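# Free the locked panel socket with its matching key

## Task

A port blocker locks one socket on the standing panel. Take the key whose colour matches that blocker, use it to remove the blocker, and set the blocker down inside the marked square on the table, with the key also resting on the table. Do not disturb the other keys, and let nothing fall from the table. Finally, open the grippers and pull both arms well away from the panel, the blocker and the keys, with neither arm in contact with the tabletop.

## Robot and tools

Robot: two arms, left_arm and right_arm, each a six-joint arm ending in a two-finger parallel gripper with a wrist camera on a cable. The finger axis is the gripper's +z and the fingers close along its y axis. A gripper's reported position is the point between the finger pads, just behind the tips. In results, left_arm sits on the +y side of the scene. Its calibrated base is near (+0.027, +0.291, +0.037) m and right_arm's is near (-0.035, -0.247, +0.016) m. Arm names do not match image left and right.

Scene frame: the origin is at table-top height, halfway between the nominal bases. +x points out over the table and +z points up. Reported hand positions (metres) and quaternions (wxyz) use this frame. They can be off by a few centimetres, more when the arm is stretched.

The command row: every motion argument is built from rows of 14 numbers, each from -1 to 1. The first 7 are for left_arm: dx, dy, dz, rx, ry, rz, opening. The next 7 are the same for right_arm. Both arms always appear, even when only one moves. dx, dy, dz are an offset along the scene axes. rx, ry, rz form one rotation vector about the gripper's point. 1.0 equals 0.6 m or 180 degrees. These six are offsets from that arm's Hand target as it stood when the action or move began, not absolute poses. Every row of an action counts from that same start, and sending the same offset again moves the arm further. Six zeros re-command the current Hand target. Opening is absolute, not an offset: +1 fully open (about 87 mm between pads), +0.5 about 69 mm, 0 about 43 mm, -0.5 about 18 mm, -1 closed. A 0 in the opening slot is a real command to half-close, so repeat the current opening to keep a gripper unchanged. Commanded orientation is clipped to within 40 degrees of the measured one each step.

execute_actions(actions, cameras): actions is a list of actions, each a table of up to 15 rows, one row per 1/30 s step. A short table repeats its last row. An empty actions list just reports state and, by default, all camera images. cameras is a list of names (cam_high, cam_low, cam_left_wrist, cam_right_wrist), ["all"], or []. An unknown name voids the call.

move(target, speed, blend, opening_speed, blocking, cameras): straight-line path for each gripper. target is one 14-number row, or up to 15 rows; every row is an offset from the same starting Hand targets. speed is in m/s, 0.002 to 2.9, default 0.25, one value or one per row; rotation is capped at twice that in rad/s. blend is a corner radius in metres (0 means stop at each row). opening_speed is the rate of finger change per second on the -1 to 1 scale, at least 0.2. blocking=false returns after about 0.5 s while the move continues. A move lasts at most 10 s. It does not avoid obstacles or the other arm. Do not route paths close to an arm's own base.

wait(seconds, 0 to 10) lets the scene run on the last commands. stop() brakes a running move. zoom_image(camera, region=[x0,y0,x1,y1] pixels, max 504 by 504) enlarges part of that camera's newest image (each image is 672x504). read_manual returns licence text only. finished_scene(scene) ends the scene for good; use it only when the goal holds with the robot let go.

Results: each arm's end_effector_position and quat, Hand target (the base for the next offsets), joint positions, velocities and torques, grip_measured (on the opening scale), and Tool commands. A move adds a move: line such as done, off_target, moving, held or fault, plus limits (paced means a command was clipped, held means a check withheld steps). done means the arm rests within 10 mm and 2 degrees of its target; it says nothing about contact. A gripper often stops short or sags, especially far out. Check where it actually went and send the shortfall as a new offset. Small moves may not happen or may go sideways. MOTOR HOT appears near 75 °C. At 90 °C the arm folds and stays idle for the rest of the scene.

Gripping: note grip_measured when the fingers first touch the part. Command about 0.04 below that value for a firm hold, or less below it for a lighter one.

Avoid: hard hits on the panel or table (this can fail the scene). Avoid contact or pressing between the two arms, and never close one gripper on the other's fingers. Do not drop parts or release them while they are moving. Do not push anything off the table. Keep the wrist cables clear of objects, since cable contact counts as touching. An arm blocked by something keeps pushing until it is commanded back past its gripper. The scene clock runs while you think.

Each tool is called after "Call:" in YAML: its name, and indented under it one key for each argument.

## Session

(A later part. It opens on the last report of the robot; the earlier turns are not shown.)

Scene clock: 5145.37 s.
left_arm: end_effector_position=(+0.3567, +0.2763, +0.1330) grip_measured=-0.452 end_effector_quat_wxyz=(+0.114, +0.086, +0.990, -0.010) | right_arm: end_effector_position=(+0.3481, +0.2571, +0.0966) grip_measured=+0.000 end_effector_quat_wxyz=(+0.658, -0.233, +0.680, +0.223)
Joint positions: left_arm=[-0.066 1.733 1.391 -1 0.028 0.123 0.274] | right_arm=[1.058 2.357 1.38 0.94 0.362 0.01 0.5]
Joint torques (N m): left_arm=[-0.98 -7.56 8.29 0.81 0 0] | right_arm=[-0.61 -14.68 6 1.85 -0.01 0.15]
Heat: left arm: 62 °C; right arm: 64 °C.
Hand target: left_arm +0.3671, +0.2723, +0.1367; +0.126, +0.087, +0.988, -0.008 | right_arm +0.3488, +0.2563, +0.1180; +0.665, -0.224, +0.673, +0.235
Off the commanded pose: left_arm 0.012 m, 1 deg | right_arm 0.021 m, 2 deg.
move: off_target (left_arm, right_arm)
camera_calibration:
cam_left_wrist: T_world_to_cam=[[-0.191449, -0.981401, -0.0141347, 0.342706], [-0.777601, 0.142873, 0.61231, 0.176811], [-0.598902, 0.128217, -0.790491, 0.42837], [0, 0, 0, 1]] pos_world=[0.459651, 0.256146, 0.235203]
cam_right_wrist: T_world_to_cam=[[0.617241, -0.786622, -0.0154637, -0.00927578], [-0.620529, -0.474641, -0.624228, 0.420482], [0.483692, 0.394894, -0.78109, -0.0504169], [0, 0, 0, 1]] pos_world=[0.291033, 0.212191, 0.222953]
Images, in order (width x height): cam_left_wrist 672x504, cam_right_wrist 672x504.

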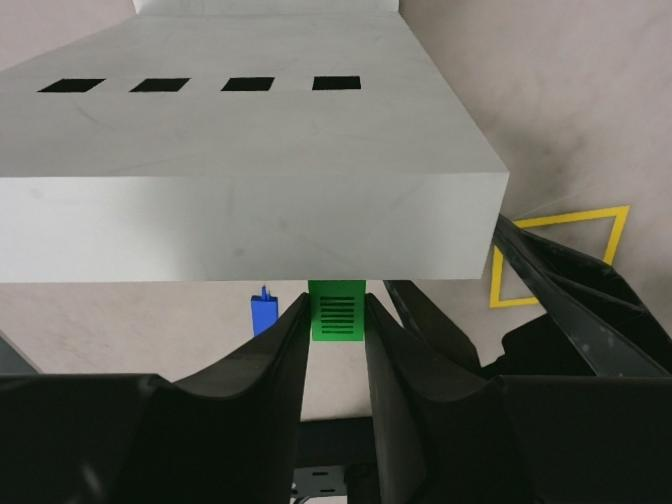

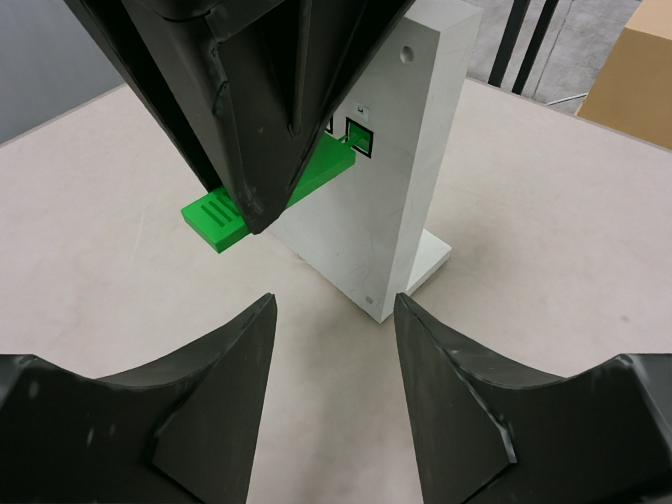

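Call:
move:
  target: [-0.0004,-0.0025,0,0,0,0,-0.62,0,0,0,0,0,0,0]
  speed: 0.02
  cameras: ["cam_left_wrist"]

Call:
zoom_image:
  camera: "cam_left_wrist"
  region: [280, 60, 400, 150]

Scene clock: 5153.07 s.
left_arm: end_effector_position=(+0.3563, +0.2743, +0.1330) grip_measured=-0.452 end_effector_quat_wxyz=(+0.114, +0.086, +0.990, -0.010) | right_arm: end_effector_position=(+0.3481, +0.2571, +0.0966) grip_measured=+0.000 end_effector_quat_wxyz=(+0.658, -0.233, +0.680, +0.223)
Joint positions: left_arm=[-0.072 1.733 1.391 -1.001 0.027 0.118 0.274] | right_arm=[1.058 2.357 1.38 0.94 0.362 0.01 0.5]
Joint torques (N m): left_arm=[-0.9 -7.56 8.14 0.82 0.01 -0.04] | right_arm=[-0.43 -14.68 5.94 1.76 0.01 0.19]
Heat: left arm: 62 °C; right arm: 64 °C.
Hand target: left_arm +0.3669, +0.2707, +0.1367; +0.126, +0.087, +0.988, -0.008 | right_arm +0.3488, +0.2563, +0.1180; +0.665, -0.224, +0.673, +0.235
Off the commanded pose: left_arm 0.012 m, 1 deg | right_arm 0.021 m, 2 deg.
move: off_target (left_arm, right_arm)
camera_calibration:
cam_left_wrist: T_world_to_cam=[[-0.192463, -0.981206, -0.0138875, 0.340942], [-0.776657, 0.14366, 0.613324, 0.17613], [-0.599802, 0.128828, -0.78971, 0.428374], [0, 0, 0, 1]] pos_world=[0.459351, 0.254045, 0.235001]
Images, in order (width x height): cam_left_wrist 672x504.

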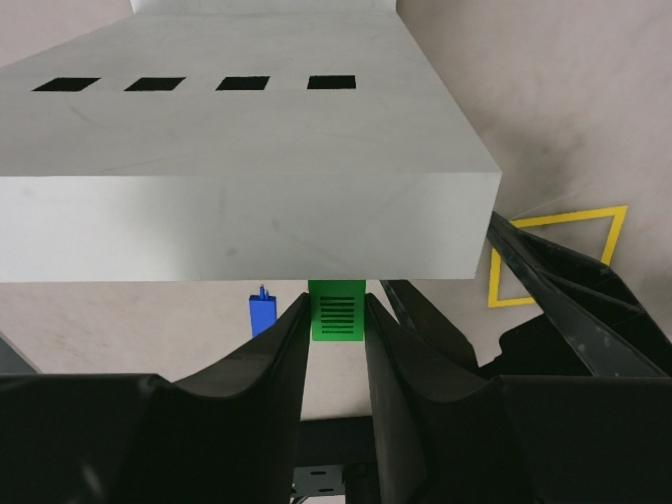

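Scaled by 4.200.

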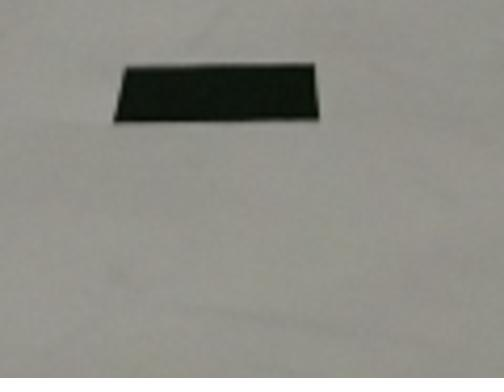

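Call:
move:
  target: [-0.00014,-0.00082,0,0,0,0,-0.62,0,0,0,0,0,0,0]
  speed: 0.02
  cameras: ["cam_left_wrist","cam_right_wrist"]

Call:
zoom_image:
  camera: "cam_left_wrist"
  region: [280, 60, 400, 150]

Call:
zoom_image:
  camera: "cam_right_wrist"
  region: [350, 126, 374, 146]

Scene clock: 5163.20 s.
left_arm: end_effector_position=(+0.3563, +0.2742, +0.1330) grip_measured=-0.452 end_effector_quat_wxyz=(+0.114, +0.086, +0.990, -0.010) | right_arm: end_effector_position=(+0.3481, +0.2571, +0.0966) grip_measured=+0.000 end_effector_quat_wxyz=(+0.658, -0.233, +0.680, +0.223)
Joint positions: left_arm=[-0.072 1.733 1.391 -1.001 0.027 0.117 0.274] | right_arm=[1.058 2.357 1.38 0.94 0.362 0.01 0.5]
Joint torques (N m): left_arm=[-0.9 -7.68 8.06 0.85 0 0.02] | right_arm=[-0.32 -14.89 6 1.84 0.01 0.14]
Heat: left arm: 62 °C; right arm: 64 °C.
Hand target: left_arm +0.3668, +0.2702, +0.1367; +0.126, +0.087, +0.988, -0.008 | right_arm +0.3488, +0.2563, +0.1180; +0.665, -0.224, +0.673, +0.235
Off the commanded pose: left_arm 0.012 m, 1 deg | right_arm 0.021 m, 2 deg.
move: off_target (left_arm, right_arm)
camera_calibration:
cam_left_wrist: T_world_to_cam=[[-0.191003, -0.981495, -0.0136135, 0.340381], [-0.776845, 0.142671, 0.613316, 0.176456], [-0.600025, 0.127721, -0.78972, 0.428749], [0, 0, 0, 1]] pos_world=[0.459353, 0.254147, 0.235002]
cam_right_wrist: T_world_to_cam=[[0.617241, -0.786622, -0.0154637, -0.00927578], [-0.620529, -0.474641, -0.624228, 0.420482], [0.483692, 0.394894, -0.78109, -0.0504169], [0, 0, 0, 1]] pos_world=[0.291033, 0.212191, 0.222953]
Images, in order (width x height): cam_left_wrist 672x504, cam_right_wrist 672x504.

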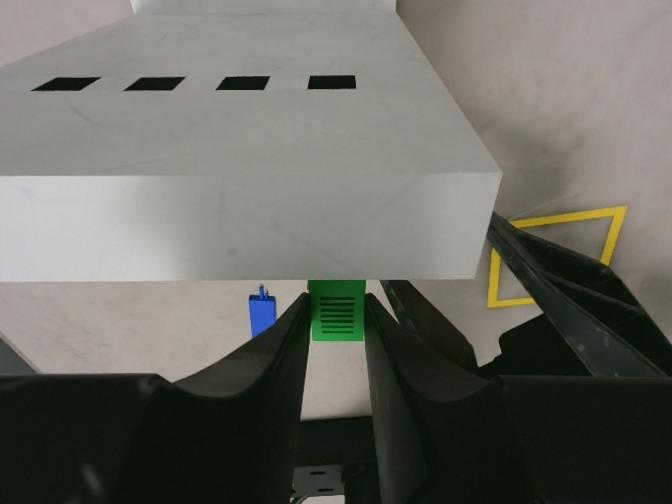

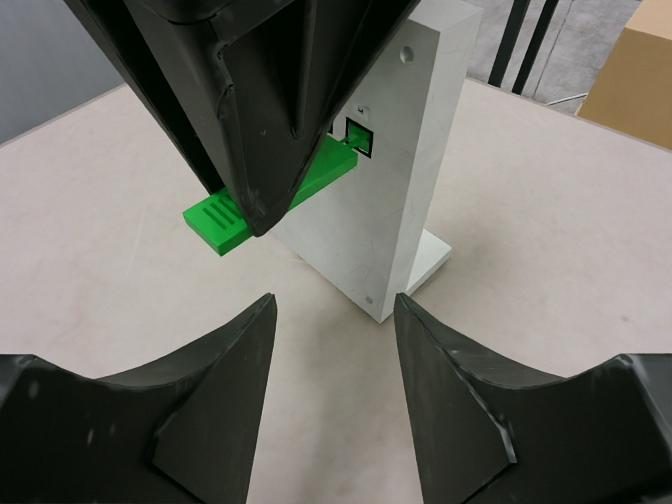

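Scaled by 4.200.

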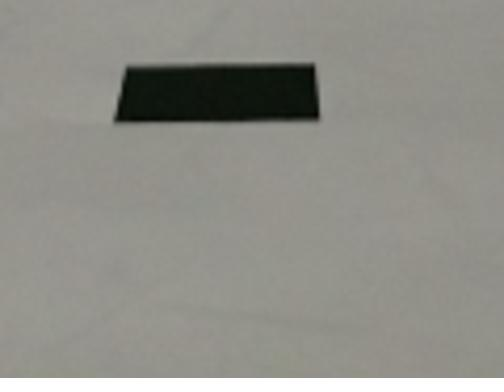

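Scaled by 21.000.

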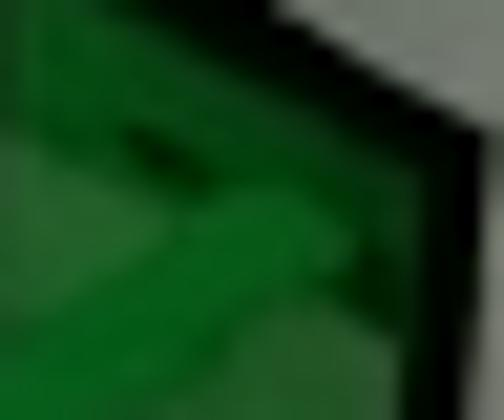

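Call:
move:
  target:
    - [-0.0328,0.0058,0,0,0,0,-0.62,0,0,0,0,0,0,0]
    - [-0.051,0.0367,-0.0004,0,0,0,-0.62,0,0,0,0,0,0,0]
    - [-0.0255,0.0085,-0.0004,0,0,0,-0.62,0,0,0,0,0,0,0]
    - [0.0073,0.0022,-0.0004,0,0,0,-0.62,0,0,0,0,0,0,0]
  speed: [0.05,0.07,0.06,0.05]
  blend: [0.006,0,0.006,0]
  cameras: ["cam_right_wrist","cam_left_wrist"]

Call:
zoom_image:
  camera: "cam_right_wrist"
  region: [350, 126, 374, 146]

Call:
zoom_image:
  camera: "cam_left_wrist"
  region: [280, 60, 400, 150]

Scene clock: 5201.10 s.
left_arm: end_effector_position=(+0.3569, +0.2757, +0.1330) grip_measured=-0.452 end_effector_quat_wxyz=(+0.108, +0.087, +0.990, -0.009) | right_arm: end_effector_position=(+0.3481, +0.2571, +0.0966) grip_measured=+0.000 end_effector_quat_wxyz=(+0.658, -0.233, +0.680, +0.223)
Joint positions: left_arm=[-0.069 1.747 1.407 -1.016 0.026 0.122 0.274] | right_arm=[1.058 2.357 1.38 0.94 0.362 0.01 0.5]
Joint torques (N m): left_arm=[-0.83 -7.62 8.25 0.95 0.01 0.01] | right_arm=[-0.42 -14.83 5.87 1.84 -0.01 0.07]
Heat: left arm: 62 °C; right arm: 64 °C.
Hand target: left_arm +0.3712, +0.2716, +0.1363; +0.126, +0.087, +0.988, -0.007 | right_arm +0.3488, +0.2563, +0.1180; +0.665, -0.224, +0.673, +0.235
Off the commanded pose: left_arm 0.015 m, 2 deg | right_arm 0.021 m, 2 deg.
move: off_target (left_arm, right_arm)
camera_calibration:
cam_left_wrist: T_world_to_cam=[[-0.192937, -0.981103, -0.0145582, 0.342716], [-0.769196, 0.14202, 0.623031, 0.172976], [-0.60919, 0.131404, -0.782061, 0.430223], [0, 0, 0, 1]] pos_world=[0.461263, 0.255141, 0.233681]
cam_right_wrist: T_world_to_cam=[[0.617241, -0.786622, -0.0154637, -0.00927578], [-0.620529, -0.474641, -0.624228, 0.420482], [0.483692, 0.394894, -0.78109, -0.0504169], [0, 0, 0, 1]] pos_world=[0.291033, 0.212191, 0.222953]
Images, in order (width x height): cam_left_wrist 672x504, cam_right_wrist 672x504.

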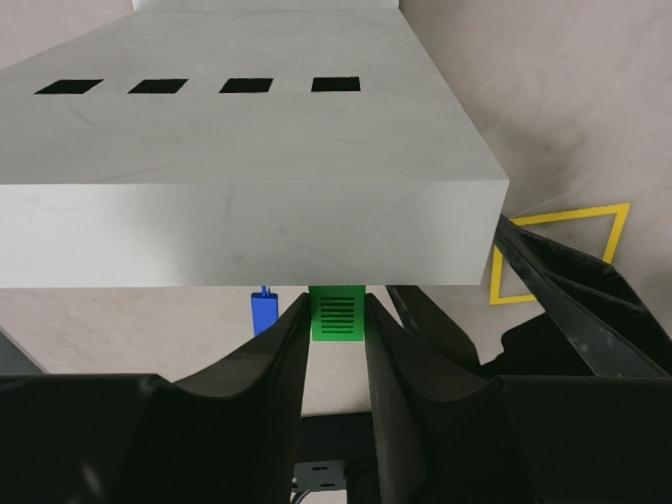

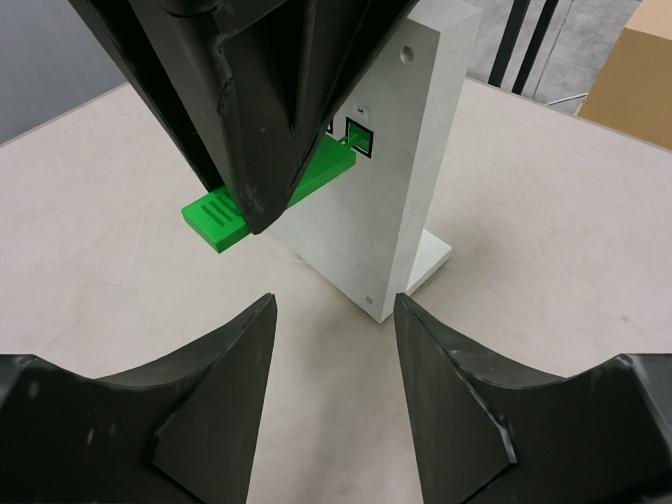

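Scaled by 21.000.

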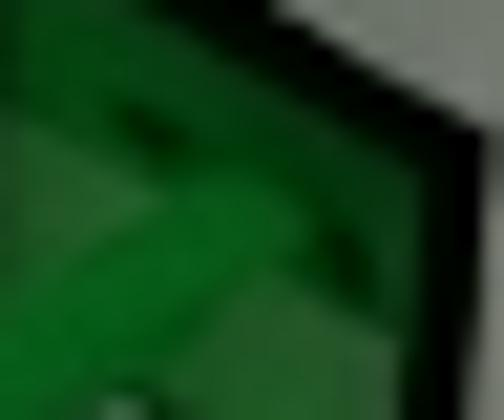

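Scaled by 4.200.

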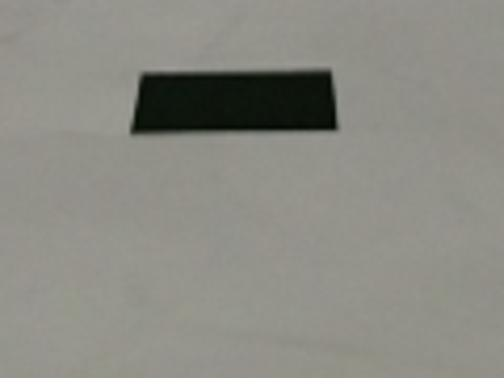

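Call:
move:
  target:
    - [-0.0328,0.0058,0,0,0,0,-0.62,0,0,0,0,0,0,0]
    - [-0.0678,0.0347,0.0003,0,0,0,-0.62,0,0,0,0,0,0,0]
    - [-0.0423,0.0065,0.0003,0,0,0,-0.62,0,0,0,0,0,0,0]
    - [-0.0095,0.0013,0.0003,0,0,0,-0.62,0,0,0,0,0,0,0]
  speed: [0.05,0.07,0.06,0.05]
  blend: [0.006,0,0.006,0]
  cameras: ["cam_right_wrist","cam_left_wrist"]

Call:
zoom_image:
  camera: "cam_right_wrist"
  region: [350, 126, 374, 146]

Call:
zoom_image:
  camera: "cam_right_wrist"
  region: [324, 120, 374, 170]

Call:
zoom_image:
  camera: "cam_left_wrist"
  region: [280, 60, 400, 150]

Call:
zoom_image:
  camera: "cam_right_wrist"
  region: [170, 190, 240, 270]

Scene clock: 5216.70 s.
left_arm: end_effector_position=(+0.3560, +0.2765, +0.1332) grip_measured=-0.452 end_effector_quat_wxyz=(+0.116, +0.086, +0.989, -0.008) | right_arm: end_effector_position=(+0.3481, +0.2571, +0.0966) grip_measured=+0.000 end_effector_quat_wxyz=(+0.658, -0.233, +0.680, +0.223)
Joint positions: left_arm=[-0.067 1.727 1.384 -0.996 0.026 0.123 0.274] | right_arm=[1.058 2.357 1.38 0.94 0.362 0.01 0.5]
Joint torques (N m): left_arm=[-0.94 -7.58 8.25 0.81 0.01 0.01] | right_arm=[-0.58 -14.8 5.87 1.77 0.01 0.08]
Heat: left arm: 62 °C; right arm: 64 °C.
Hand target: left_arm +0.3655, +0.2724, +0.1366; +0.126, +0.087, +0.988, -0.007 | right_arm +0.3488, +0.2563, +0.1180; +0.665, -0.224, +0.673, +0.235
Off the commanded pose: left_arm 0.011 m, 1 deg | right_arm 0.021 m, 2 deg.
move: off_target (left_arm, right_arm)
camera_calibration:
cam_left_wrist: T_world_to_cam=[[-0.191569, -0.98133, -0.0170868, 0.34325], [-0.77954, 0.141553, 0.610147, 0.177523], [-0.596337, 0.130205, -0.792104, 0.426781], [0, 0, 0, 1]] pos_world=[0.458648, 0.256143, 0.235605]
cam_right_wrist: T_world_to_cam=[[0.617241, -0.786622, -0.0154637, -0.00927578], [-0.620529, -0.474641, -0.624228, 0.420482], [0.483692, 0.394894, -0.78109, -0.0504169], [0, 0, 0, 1]] pos_world=[0.291033, 0.212191, 0.222953]
Images, in order (width x height): cam_left_wrist 672x504, cam_right_wrist 672x504.

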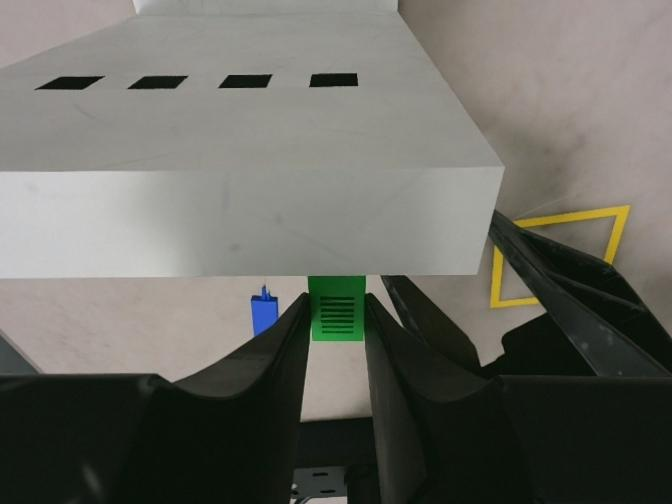

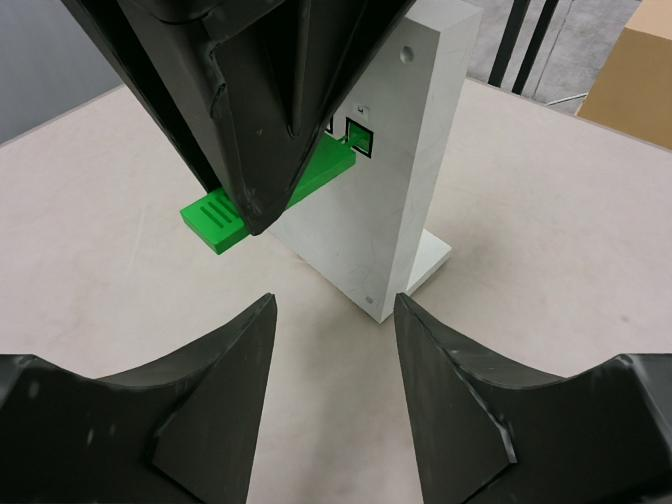

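Scaled by 21.000.

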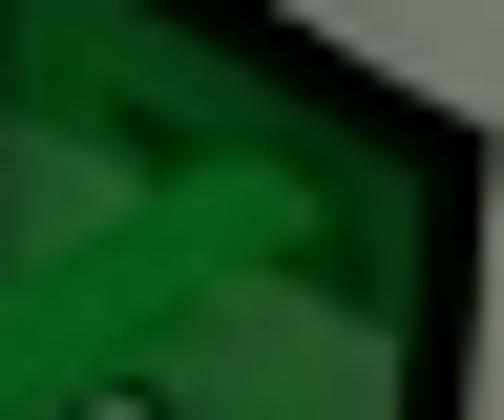

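Scaled by 10.080.

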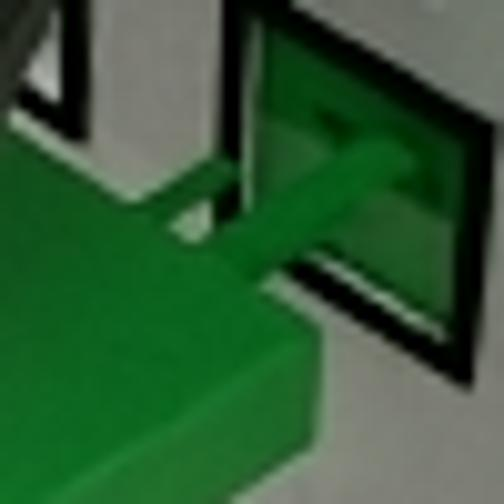

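Scaled by 4.200.

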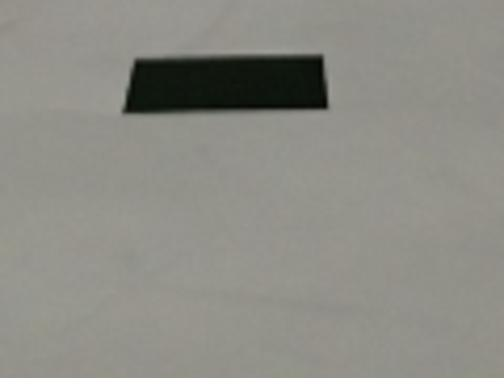

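Scaled by 6.300.

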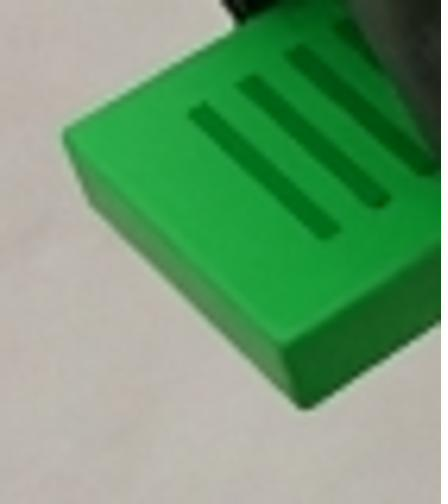

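Call:
move:
  target:
    - [-0.0328,0.0058,0,0,0,0,-0.62,0,0,0,0,0,0,0]
    - [-0.0583,0.0325,-0.0008,0,0,0,-0.62,0,0,0,0,0,0,0]
    - [-0.0328,0.0043,-0.0008,0,0,0,-0.62,0,0,0,0,0,0,0]
    - [0.0,-0.001,-0.0008,0,0,0,-0.62,0,0,0,0,0,0,0]
  speed: [0.05,0.07,0.06,0.05]
  blend: [0.006,0,0.006,0]
  cameras: ["cam_right_wrist","cam_left_wrist"]

Call:
zoom_image:
  camera: "cam_right_wrist"
  region: [350, 126, 374, 146]

Call:
zoom_image:
  camera: "cam_left_wrist"
  region: [280, 60, 400, 150]

Scene clock: 5235.27 s.
left_arm: end_effector_position=(+0.3563, +0.2758, +0.1327) grip_measured=-0.452 end_effector_quat_wxyz=(+0.116, +0.086, +0.989, -0.008) | right_arm: end_effector_position=(+0.3481, +0.2571, +0.0966) grip_measured=+0.000 end_effector_quat_wxyz=(+0.658, -0.233, +0.680, +0.223)
Joint positions: left_arm=[-0.069 1.727 1.383 -0.993 0.026 0.121 0.274] | right_arm=[1.058 2.357 1.38 0.94 0.362 0.01 0.5]
Joint torques (N m): left_arm=[-0.84 -7.54 8.05 0.82 0.01 0.02] | right_arm=[-0.27 -14.9 5.91 1.79 0.02 0.13]
Heat: left arm: 63 °C; right arm: 64 °C.
Hand target: left_arm +0.3655, +0.2718, +0.1361; +0.126, +0.087, +0.988, -0.007 | right_arm +0.3488, +0.2563, +0.1180; +0.665, -0.224, +0.673, +0.235
Off the commanded pose: left_arm 0.011 m, 1 deg | right_arm 0.021 m, 2 deg.
move: off_target (left_arm, right_arm)
camera_calibration:
cam_left_wrist: T_world_to_cam=[[-0.191609, -0.981326, -0.0168664, 0.342561], [-0.780161, 0.141858, 0.609283, 0.178369], [-0.595512, 0.129902, -0.792774, 0.426612], [0, 0, 0, 1]] pos_world=[0.458847, 0.255444, 0.235307]
cam_right_wrist: T_world_to_cam=[[0.617241, -0.786622, -0.0154637, -0.00927578], [-0.620529, -0.474641, -0.624228, 0.420482], [0.483692, 0.394894, -0.78109, -0.0504169], [0, 0, 0, 1]] pos_world=[0.291033, 0.212191, 0.222953]
Images, in order (width x height): cam_left_wrist 672x504, cam_right_wrist 672x504.

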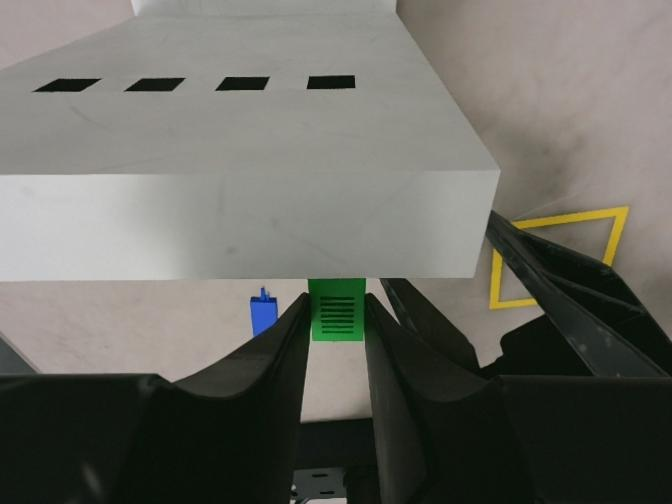

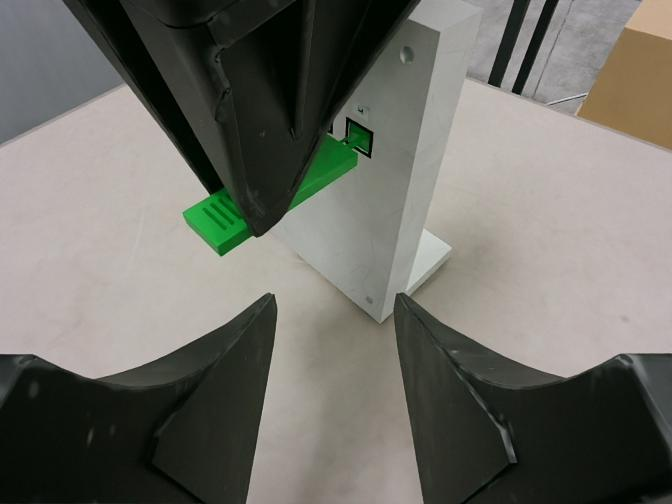

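Scaled by 21.000.

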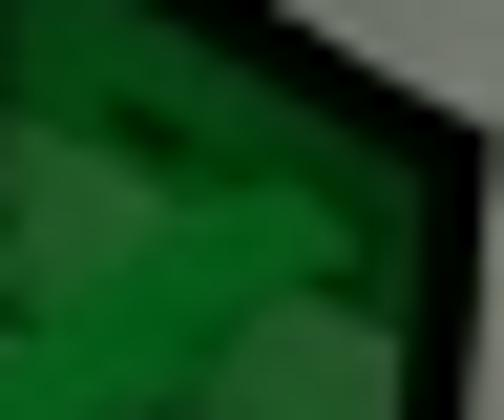

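Scaled by 4.200.

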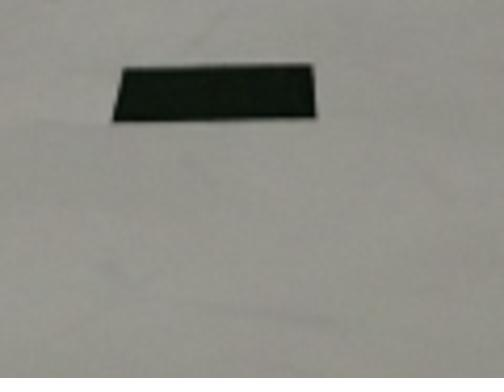

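Call:
move:
  target:
    - [-0.0328,0.0058,0,0,0,0,-0.62,0,0,0,0,0,0,0]
    - [-0.0508,0.0327,0.0,0,0,0,-0.62,0,0,0,0,0,0,0]
    - [-0.0253,0.0045,0.0,0,0,0,-0.62,0,0,0,0,0,0,0]
    - [0.0075,-0.0013,0.0,0,0,0,-0.62,0,0,0,0,0,0,0]
  speed: [0.05,0.07,0.06,0.05]
  blend: [0.006,0,0.006,0]
  cameras: ["cam_right_wrist","cam_left_wrist"]

Call:
zoom_image:
  camera: "cam_right_wrist"
  region: [350, 126, 374, 146]

Call:
zoom_image:
  camera: "cam_left_wrist"
  region: [280, 60, 400, 150]

Scene clock: 5283.40 s.
left_arm: end_effector_position=(+0.3567, +0.2753, +0.1326) grip_measured=-0.452 end_effector_quat_wxyz=(+0.109, +0.086, +0.990, -0.009) | right_arm: end_effector_position=(+0.3481, +0.2571, +0.0966) grip_measured=+0.000 end_effector_quat_wxyz=(+0.658, -0.233, +0.680, +0.223)
Joint positions: left_arm=[-0.07 1.743 1.401 -1.011 0.026 0.12 0.274] | right_arm=[1.058 2.357 1.38 0.94 0.362 0.01 0.5]
Joint torques (N m): left_arm=[-0.83 -7.56 8.21 0.91 0.02 0.01] | right_arm=[-0.36 -14.82 5.86 1.85 -0.06 0.11]
Heat: left arm: 66 °C; right arm: 64 °C.
Hand target: left_arm +0.3700, +0.2710, +0.1361; +0.126, +0.087, +0.988, -0.007 | right_arm +0.3488, +0.2563, +0.1180; +0.665, -0.224, +0.673, +0.235
Off the commanded pose: left_arm 0.014 m, 2 deg | right_arm 0.021 m, 2 deg.
move: off_target (left_arm, right_arm)
camera_calibration:
cam_left_wrist: T_world_to_cam=[[-0.191771, -0.981331, -0.0145834, 0.341933], [-0.771487, 0.141545, 0.620301, 0.174352], [-0.606656, 0.130207, -0.784229, 0.429531], [0, 0, 0, 1]] pos_world=[0.460661, 0.254943, 0.233686]
cam_right_wrist: T_world_to_cam=[[0.617241, -0.786622, -0.0154637, -0.00927578], [-0.620529, -0.474641, -0.624228, 0.420482], [0.483692, 0.394894, -0.78109, -0.0504169], [0, 0, 0, 1]] pos_world=[0.291033, 0.212191, 0.222953]
Images, in order (width x height): cam_left_wrist 672x504, cam_right_wrist 672x504.

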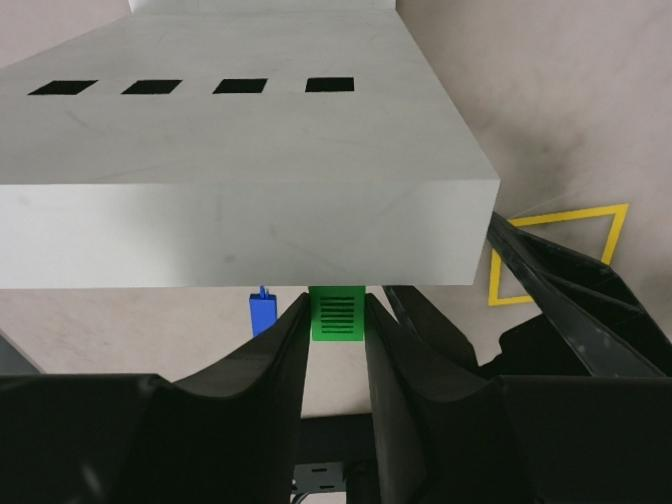

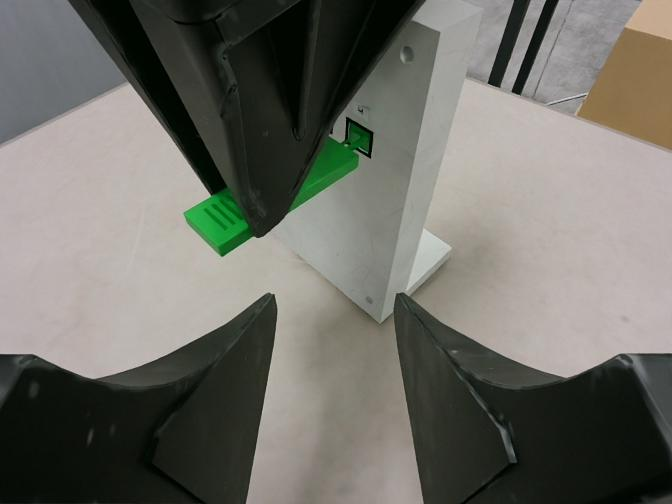

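Scaled by 21.000.

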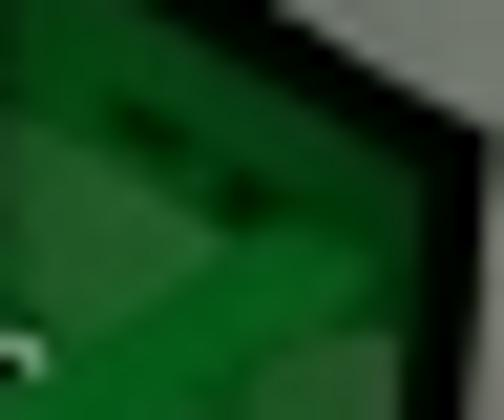

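Scaled by 4.200.

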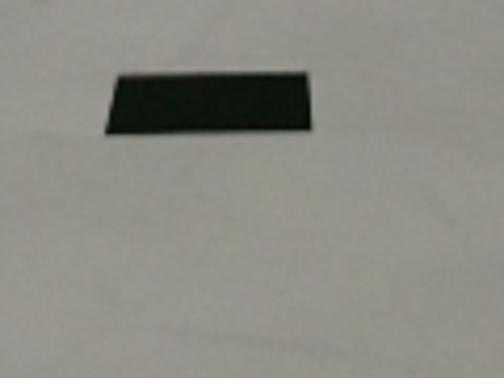

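Call:
move:
  target:
    - [-0.0328,0.0058,0,0,0,0,-0.62,0,0,0,0,0,0,0]
    - [-0.065,0.0347,0.0015,0,0,0,-0.62,0,0,0,0,0,0,0]
    - [-0.0395,0.0065,0.0015,0,0,0,-0.62,0,0,0,0,0,0,0]
    - [-0.0067,0.0012,0.0015,0,0,0,-0.62,0,0,0,0,0,0,0]
  speed: [0.05,0.07,0.06,0.05]
  blend: [0.006,0,0.006,0]
  cameras: ["cam_right_wrist","cam_left_wrist"]

Call:
zoom_image:
  camera: "cam_right_wrist"
  region: [350, 126, 374, 146]

Call:
zoom_image:
  camera: "cam_left_wrist"
  region: [280, 60, 400, 150]

Call:
zoom_image:
  camera: "cam_right_wrist"
  region: [324, 120, 374, 170]

Call:
zoom_image:
  camera: "cam_right_wrist"
  region: [170, 190, 240, 270]

Scene clock: 5322.10 s.
left_arm: end_effector_position=(+0.3566, +0.2758, +0.1335) grip_measured=-0.452 end_effector_quat_wxyz=(+0.116, +0.086, +0.989, -0.008) | right_arm: end_effector_position=(+0.3481, +0.2571, +0.0966) grip_measured=+0.000 end_effector_quat_wxyz=(+0.658, -0.233, +0.680, +0.223)
Joint positions: left_arm=[-0.069 1.729 1.387 -0.997 0.026 0.121 0.274] | right_arm=[1.058 2.357 1.38 0.94 0.362 0.01 0.5]
Joint torques (N m): left_arm=[-0.91 -7.6 8.23 0.78 0 0.01] | right_arm=[-0.58 -14.87 5.97 1.78 0.01 0.13]
Heat: left arm: 63 °C; right arm: 64 °C.
Hand target: left_arm +0.3661, +0.2717, +0.1371; +0.126, +0.087, +0.988, -0.007 | right_arm +0.3488, +0.2563, +0.1180; +0.665, -0.224, +0.673, +0.235
Off the commanded pose: left_arm 0.011 m, 1 deg | right_arm 0.021 m, 2 deg.
move: off_target (left_arm, right_arm)
camera_calibration:
cam_left_wrist: T_world_to_cam=[[-0.191612, -0.981327, -0.0167973, 0.342616], [-0.779905, 0.141848, 0.609613, 0.177984], [-0.595847, 0.12991, -0.792521, 0.427437], [0, 0, 0, 1]] pos_world=[0.459147, 0.255444, 0.236007]
cam_right_wrist: T_world_to_cam=[[0.617241, -0.786622, -0.0154637, -0.00927578], [-0.620529, -0.474641, -0.624228, 0.420482], [0.483692, 0.394894, -0.78109, -0.0504169], [0, 0, 0, 1]] pos_world=[0.291033, 0.212191, 0.222953]
Images, in order (width x height): cam_left_wrist 672x504, cam_right_wrist 672x504.

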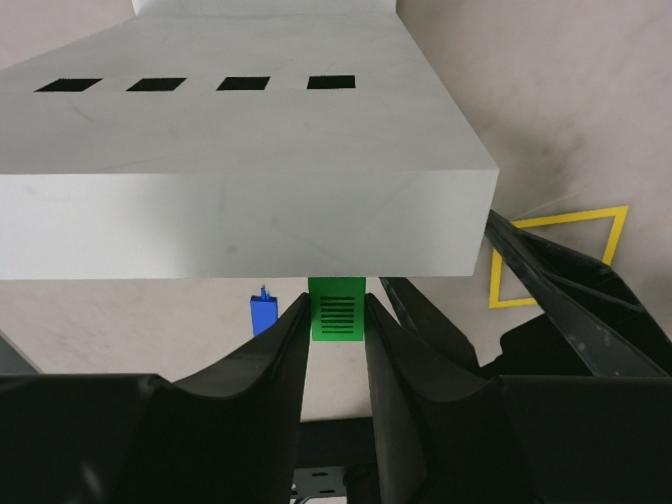

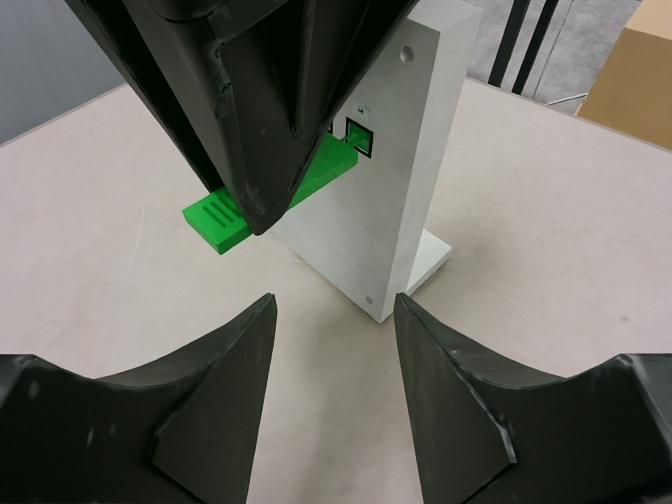

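Scaled by 21.000.

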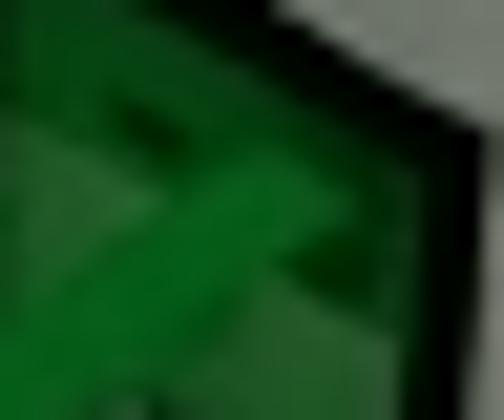

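Scaled by 4.200.

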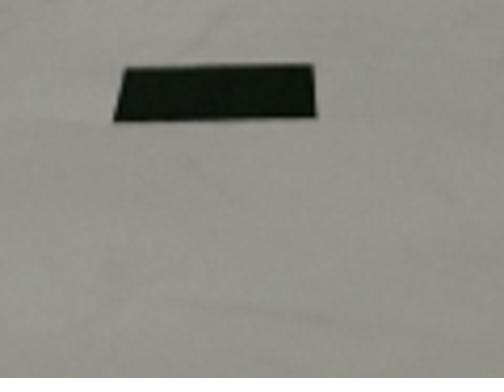

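Scaled by 10.080.

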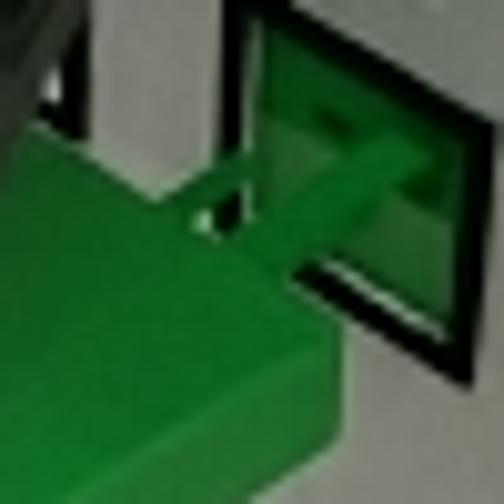

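Scaled by 6.300.

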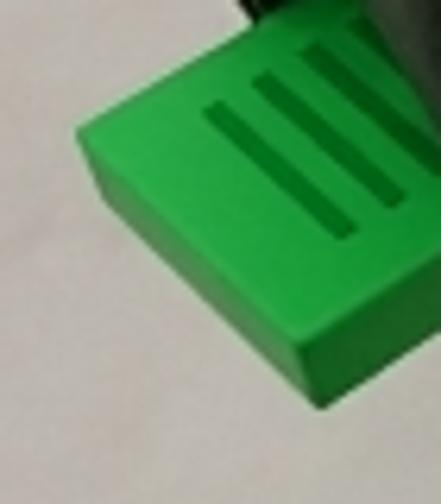

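Call:
move:
  target:
    - [-0.0328,0.0058,0,0,0,0,-0.62,0,0,0,0,0,0,0]
    - [-0.0588,0.0342,-0.0003,0,0,0,-0.62,0,0,0,0,0,0,0]
    - [-0.0333,0.006,-0.0003,0,0,0,-0.62,0,0,0,0,0,0,0]
    - [-0.0005,0.0003,-0.0003,0,0,0,-0.62,0,0,0,0,0,0,0]
  speed: [0.05,0.07,0.06,0.05]
  blend: [0.006,0,0.006,0]
  cameras: ["cam_right_wrist","cam_left_wrist"]

Call:
zoom_image:
  camera: "cam_right_wrist"
  region: [350, 126, 374, 146]

Call:
zoom_image:
  camera: "cam_left_wrist"
  region: [280, 60, 400, 150]

Scene clock: 5345.63 s.
left_arm: end_effector_position=(+0.3565, +0.2762, +0.1333) grip_measured=-0.452 end_effector_quat_wxyz=(+0.117, +0.086, +0.989, -0.008) | right_arm: end_effector_position=(+0.3481, +0.2571, +0.0966) grip_measured=+0.000 end_effector_quat_wxyz=(+0.658, -0.233, +0.680, +0.223)
Joint positions: left_arm=[-0.068 1.728 1.386 -0.995 0.026 0.122 0.274] | right_arm=[1.058 2.357 1.38 0.94 0.362 0.01 0.5]
Joint torques (N m): left_arm=[-0.87 -7.47 8.23 0.8 0.03 -0.1] | right_arm=[-0.5 -14.75 5.89 1.8 0.03 0.18]
Heat: left arm: 65 °C; right arm: 64 °C.
Hand target: left_arm +0.3657, +0.2720, +0.1368; +0.126, +0.087, +0.988, -0.007 | right_arm +0.3488, +0.2563, +0.1180; +0.665, -0.224, +0.673, +0.235
Off the commanded pose: left_arm 0.011 m, 1 deg | right_arm 0.021 m, 2 deg.
move: off_target (left_arm, right_arm)
camera_calibration:
cam_left_wrist: T_world_to_cam=[[-0.190795, -0.981482, -0.0170411, 0.342809], [-0.780501, 0.141151, 0.609011, 0.17849], [-0.595328, 0.129497, -0.792979, 0.427209], [0, 0, 0, 1]] pos_world=[0.459047, 0.255945, 0.235908]
cam_right_wrist: T_world_to_cam=[[0.617241, -0.786622, -0.0154637, -0.00927578], [-0.620529, -0.474641, -0.624228, 0.420482], [0.483692, 0.394894, -0.78109, -0.0504169], [0, 0, 0, 1]] pos_world=[0.291033, 0.212191, 0.222953]
Images, in order (width x height): cam_left_wrist 672x504, cam_right_wrist 672x504.

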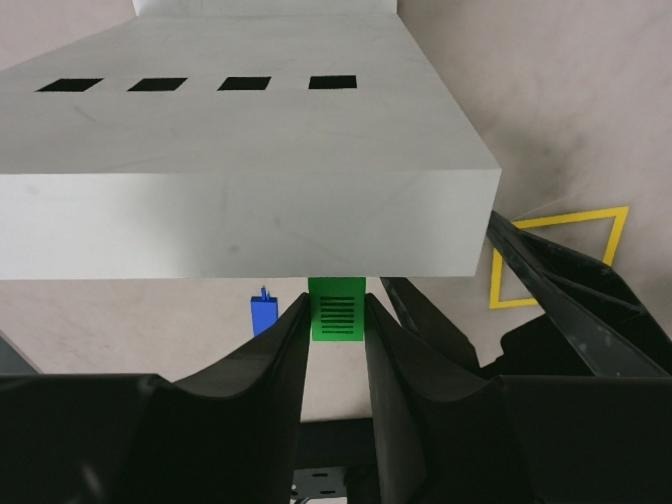

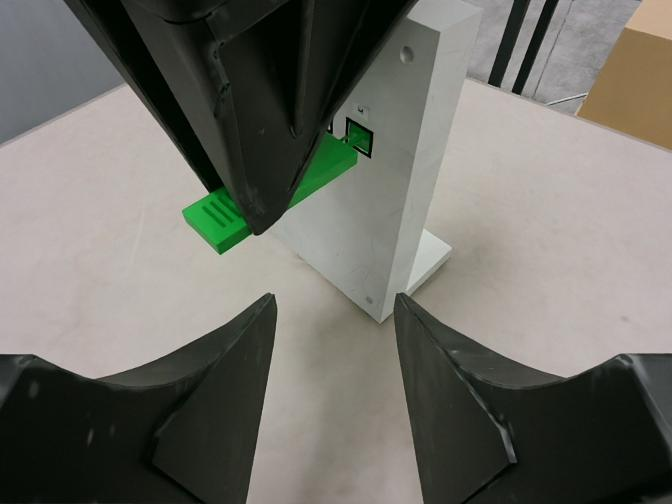

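Scaled by 21.000.

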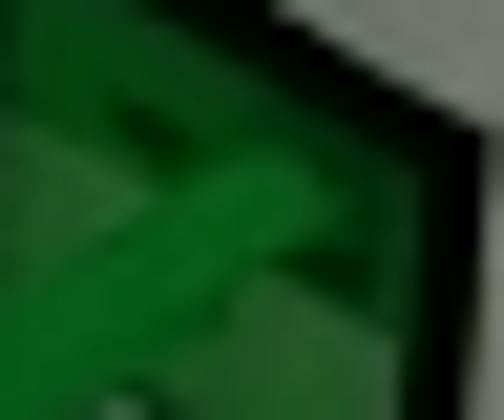

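Scaled by 4.200.

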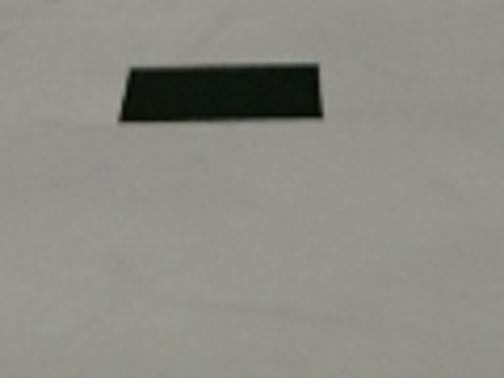

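Call:
move:
  target:
    - [-0.0328,0.0058,0,0.0003,0.0017,0,-0.62,0,0,0,0,0,0,0]
    - [-0.0528,0.0322,-0.0,0.0003,0.0017,0,-0.62,0,0,0,0,0,0,0]
    - [-0.0273,0.004,-0.0,0.0003,0.0017,0,-0.62,0,0,0,0,0,0,0]
    - [0.0055,-0.0017,-0.0,0.0003,0.0017,0,-0.62,0,0,0,0,0,0,0]
  speed: [0.05,0.07,0.06,0.05]
  blend: [0.006,0,0.006,0]
  cameras: ["cam_right_wrist","cam_left_wrist"]

Call:
zoom_image:
  camera: "cam_right_wrist"
  region: [350, 126, 374, 146]

Call:
zoom_image:
  camera: "cam_left_wrist"
  region: [280, 60, 400, 150]

Scene clock: 5361.97 s.
left_arm: end_effector_position=(+0.3566, +0.2751, +0.1331) grip_measured=-0.452 end_effector_quat_wxyz=(+0.108, +0.086, +0.990, -0.009) | right_arm: end_effector_position=(+0.3481, +0.2571, +0.0966) grip_measured=+0.000 end_effector_quat_wxyz=(+0.658, -0.233, +0.680, +0.223)
Joint positions: left_arm=[-0.071 1.745 1.405 -1.016 0.026 0.12 0.274] | right_arm=[1.058 2.357 1.38 0.94 0.362 0.01 0.5]
Joint torques (N m): left_arm=[-0.88 -7.66 8.21 0.85 -0.01 -0.01] | right_arm=[-0.4 -14.64 5.97 1.78 -0.04 0.12]
Heat: left arm: 63 °C; right arm: 64 °C.
Hand target: left_arm +0.3689, +0.2710, +0.1368; +0.123, +0.087, +0.989, -0.007 | right_arm +0.3488, +0.2563, +0.1180; +0.665, -0.224, +0.673, +0.235
Off the commanded pose: left_arm 0.014 m, 2 deg | right_arm 0.021 m, 2 deg.
move: off_target (left_arm, right_arm)
camera_calibration:
cam_left_wrist: T_world_to_cam=[[-0.191886, -0.981318, -0.0139901, 0.341591], [-0.769767, 0.141646, 0.622411, 0.173117], [-0.608801, 0.130201, -0.782566, 0.430448], [0, 0, 0, 1]] pos_world=[0.460863, 0.254643, 0.233882]
cam_right_wrist: T_world_to_cam=[[0.617241, -0.786622, -0.0154637, -0.00927578], [-0.620529, -0.474641, -0.624228, 0.420482], [0.483692, 0.394894, -0.78109, -0.0504169], [0, 0, 0, 1]] pos_world=[0.291033, 0.212191, 0.222953]
Images, in order (width x height): cam_left_wrist 672x504, cam_right_wrist 672x504.

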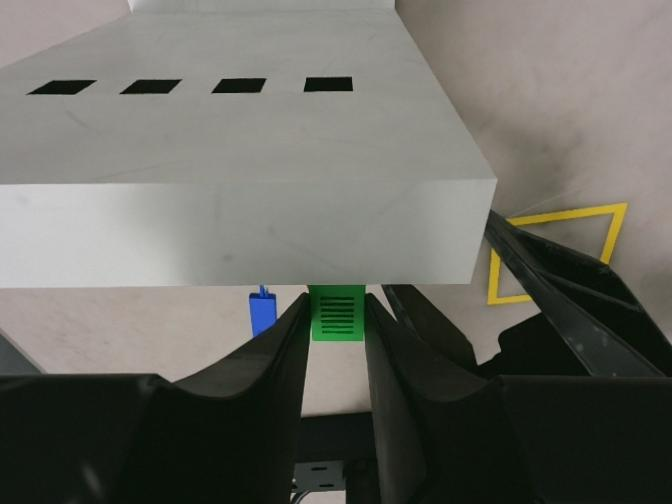

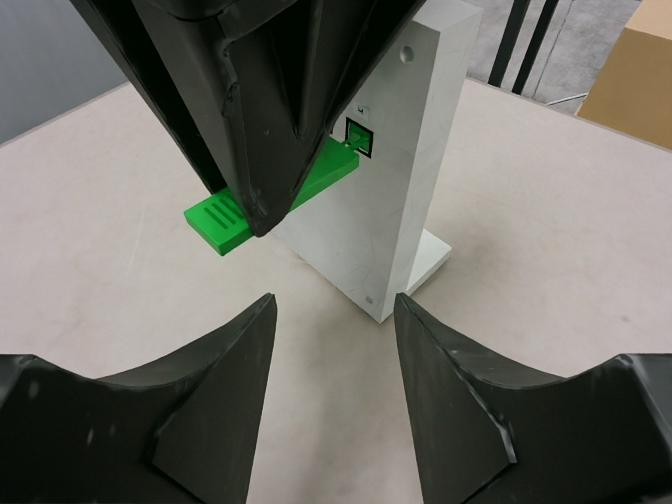

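Scaled by 21.000.

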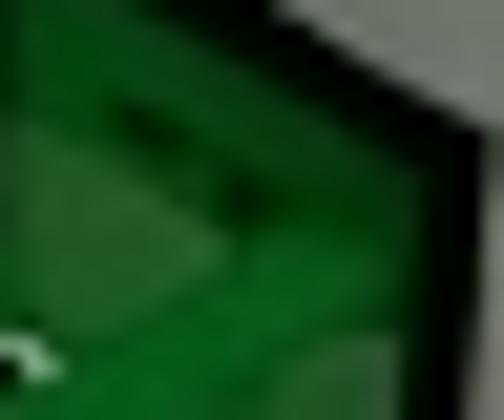

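Scaled by 4.200.

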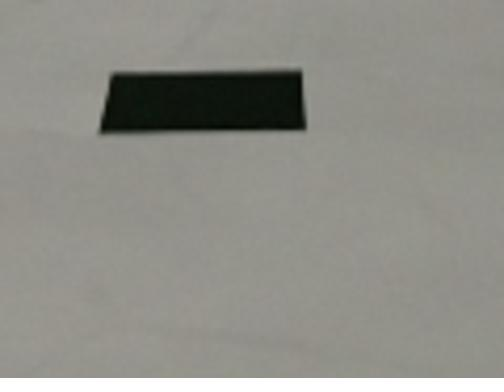

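Call:
move:
  target:
    - [-0.0328,0.0058,0,0,0,0,-0.62,0,0,0,0,0,0,0]
    - [-0.0582,0.035,0.0008,0,0,0,-0.62,0,0,0,0,0,0,0]
    - [-0.0327,0.0068,0.0008,0,0,0,-0.62,0,0,0,0,0,0,0]
    - [0.0002,0.001,0.0008,0,0,0,-0.62,0,0,0,0,0,0,0]
  speed: [0.05,0.07,0.06,0.05]
  blend: [0.006,0,0.006,0]
  cameras: ["cam_right_wrist","cam_left_wrist"]

Call:
zoom_image:
  camera: "cam_right_wrist"
  region: [350, 126, 374, 146]

Call:
zoom_image:
  camera: "cam_left_wrist"
  region: [280, 60, 400, 150]

Scene clock: 5420.33 s.
left_arm: end_effector_position=(+0.3568, +0.2757, +0.1335) grip_measured=-0.452 end_effector_quat_wxyz=(+0.108, +0.086, +0.990, -0.009) | right_arm: end_effector_position=(+0.3481, +0.2571, +0.0966) grip_measured=+0.000 end_effector_quat_wxyz=(+0.658, -0.233, +0.680, +0.223)
Joint positions: left_arm=[-0.069 1.745 1.408 -1.017 0.026 0.121 0.274] | right_arm=[1.058 2.357 1.38 0.94 0.362 0.01 0.5]
Joint torques (N m): left_arm=[-0.94 -7.64 8.28 0.89 0.01 0] | right_arm=[-0.43 -15.04 6.01 1.8 0.02 0.11]
Heat: left arm: 66 °C; right arm: 64 °C.
Hand target: left_arm +0.3692, +0.2715, +0.1373; +0.123, +0.087, +0.989, -0.007 | right_arm +0.3488, +0.2563, +0.1180; +0.665, -0.224, +0.673, +0.235
Off the commanded pose: left_arm 0.014 m, 2 deg | right_arm 0.021 m, 2 deg.
move: off_target (left_arm, right_arm)
camera_calibration:
cam_left_wrist: T_world_to_cam=[[-0.19149, -0.98139, -0.014303, 0.342232], [-0.769861, 0.141145, 0.622408, 0.173096], [-0.608806, 0.130196, -0.782562, 0.430794], [0, 0, 0, 1]] pos_world=[0.461064, 0.255344, 0.234282]
cam_right_wrist: T_world_to_cam=[[0.617241, -0.786622, -0.0154637, -0.00927578], [-0.620529, -0.474641, -0.624228, 0.420482], [0.483692, 0.394894, -0.78109, -0.0504169], [0, 0, 0, 1]] pos_world=[0.291033, 0.212191, 0.222953]
Images, in order (width x height): cam_left_wrist 672x504, cam_right_wrist 672x504.

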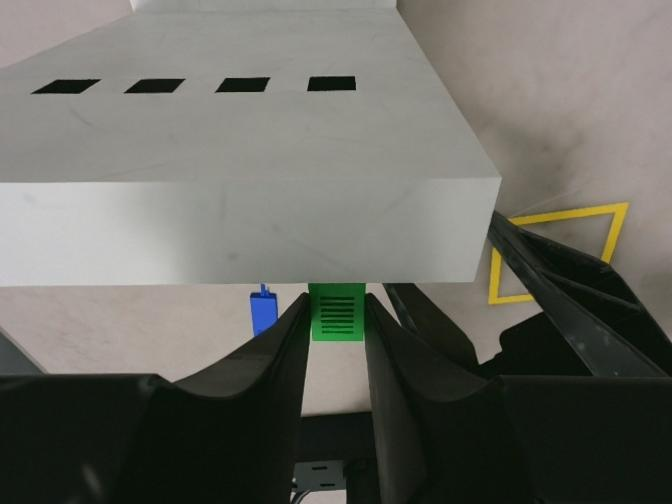

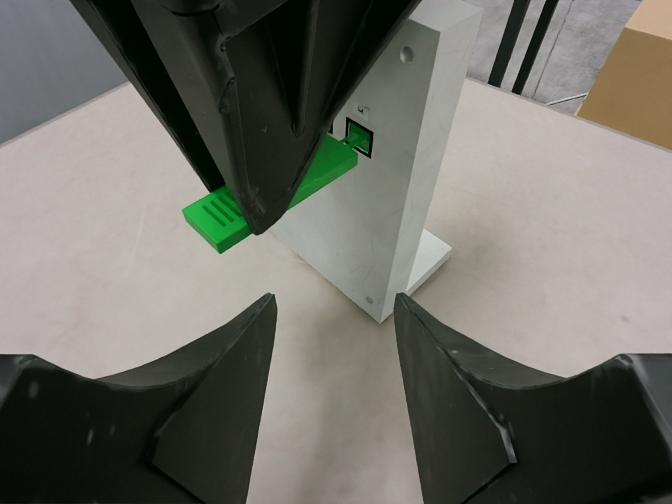

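Scaled by 21.000.

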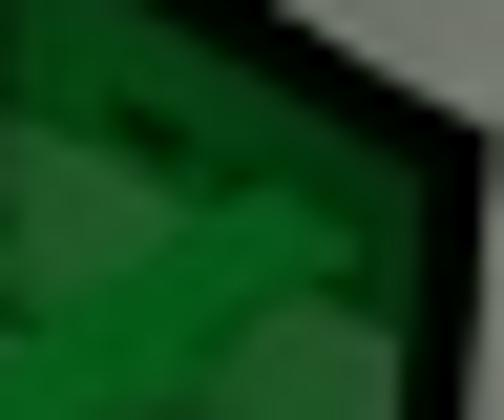

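Scaled by 4.200.

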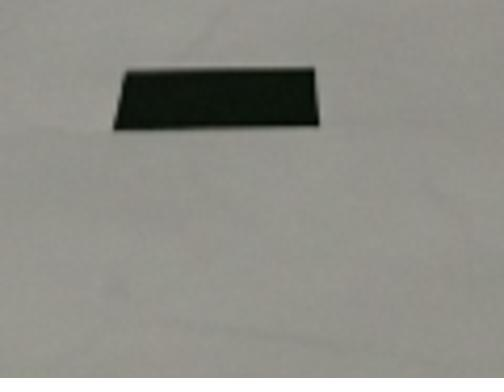

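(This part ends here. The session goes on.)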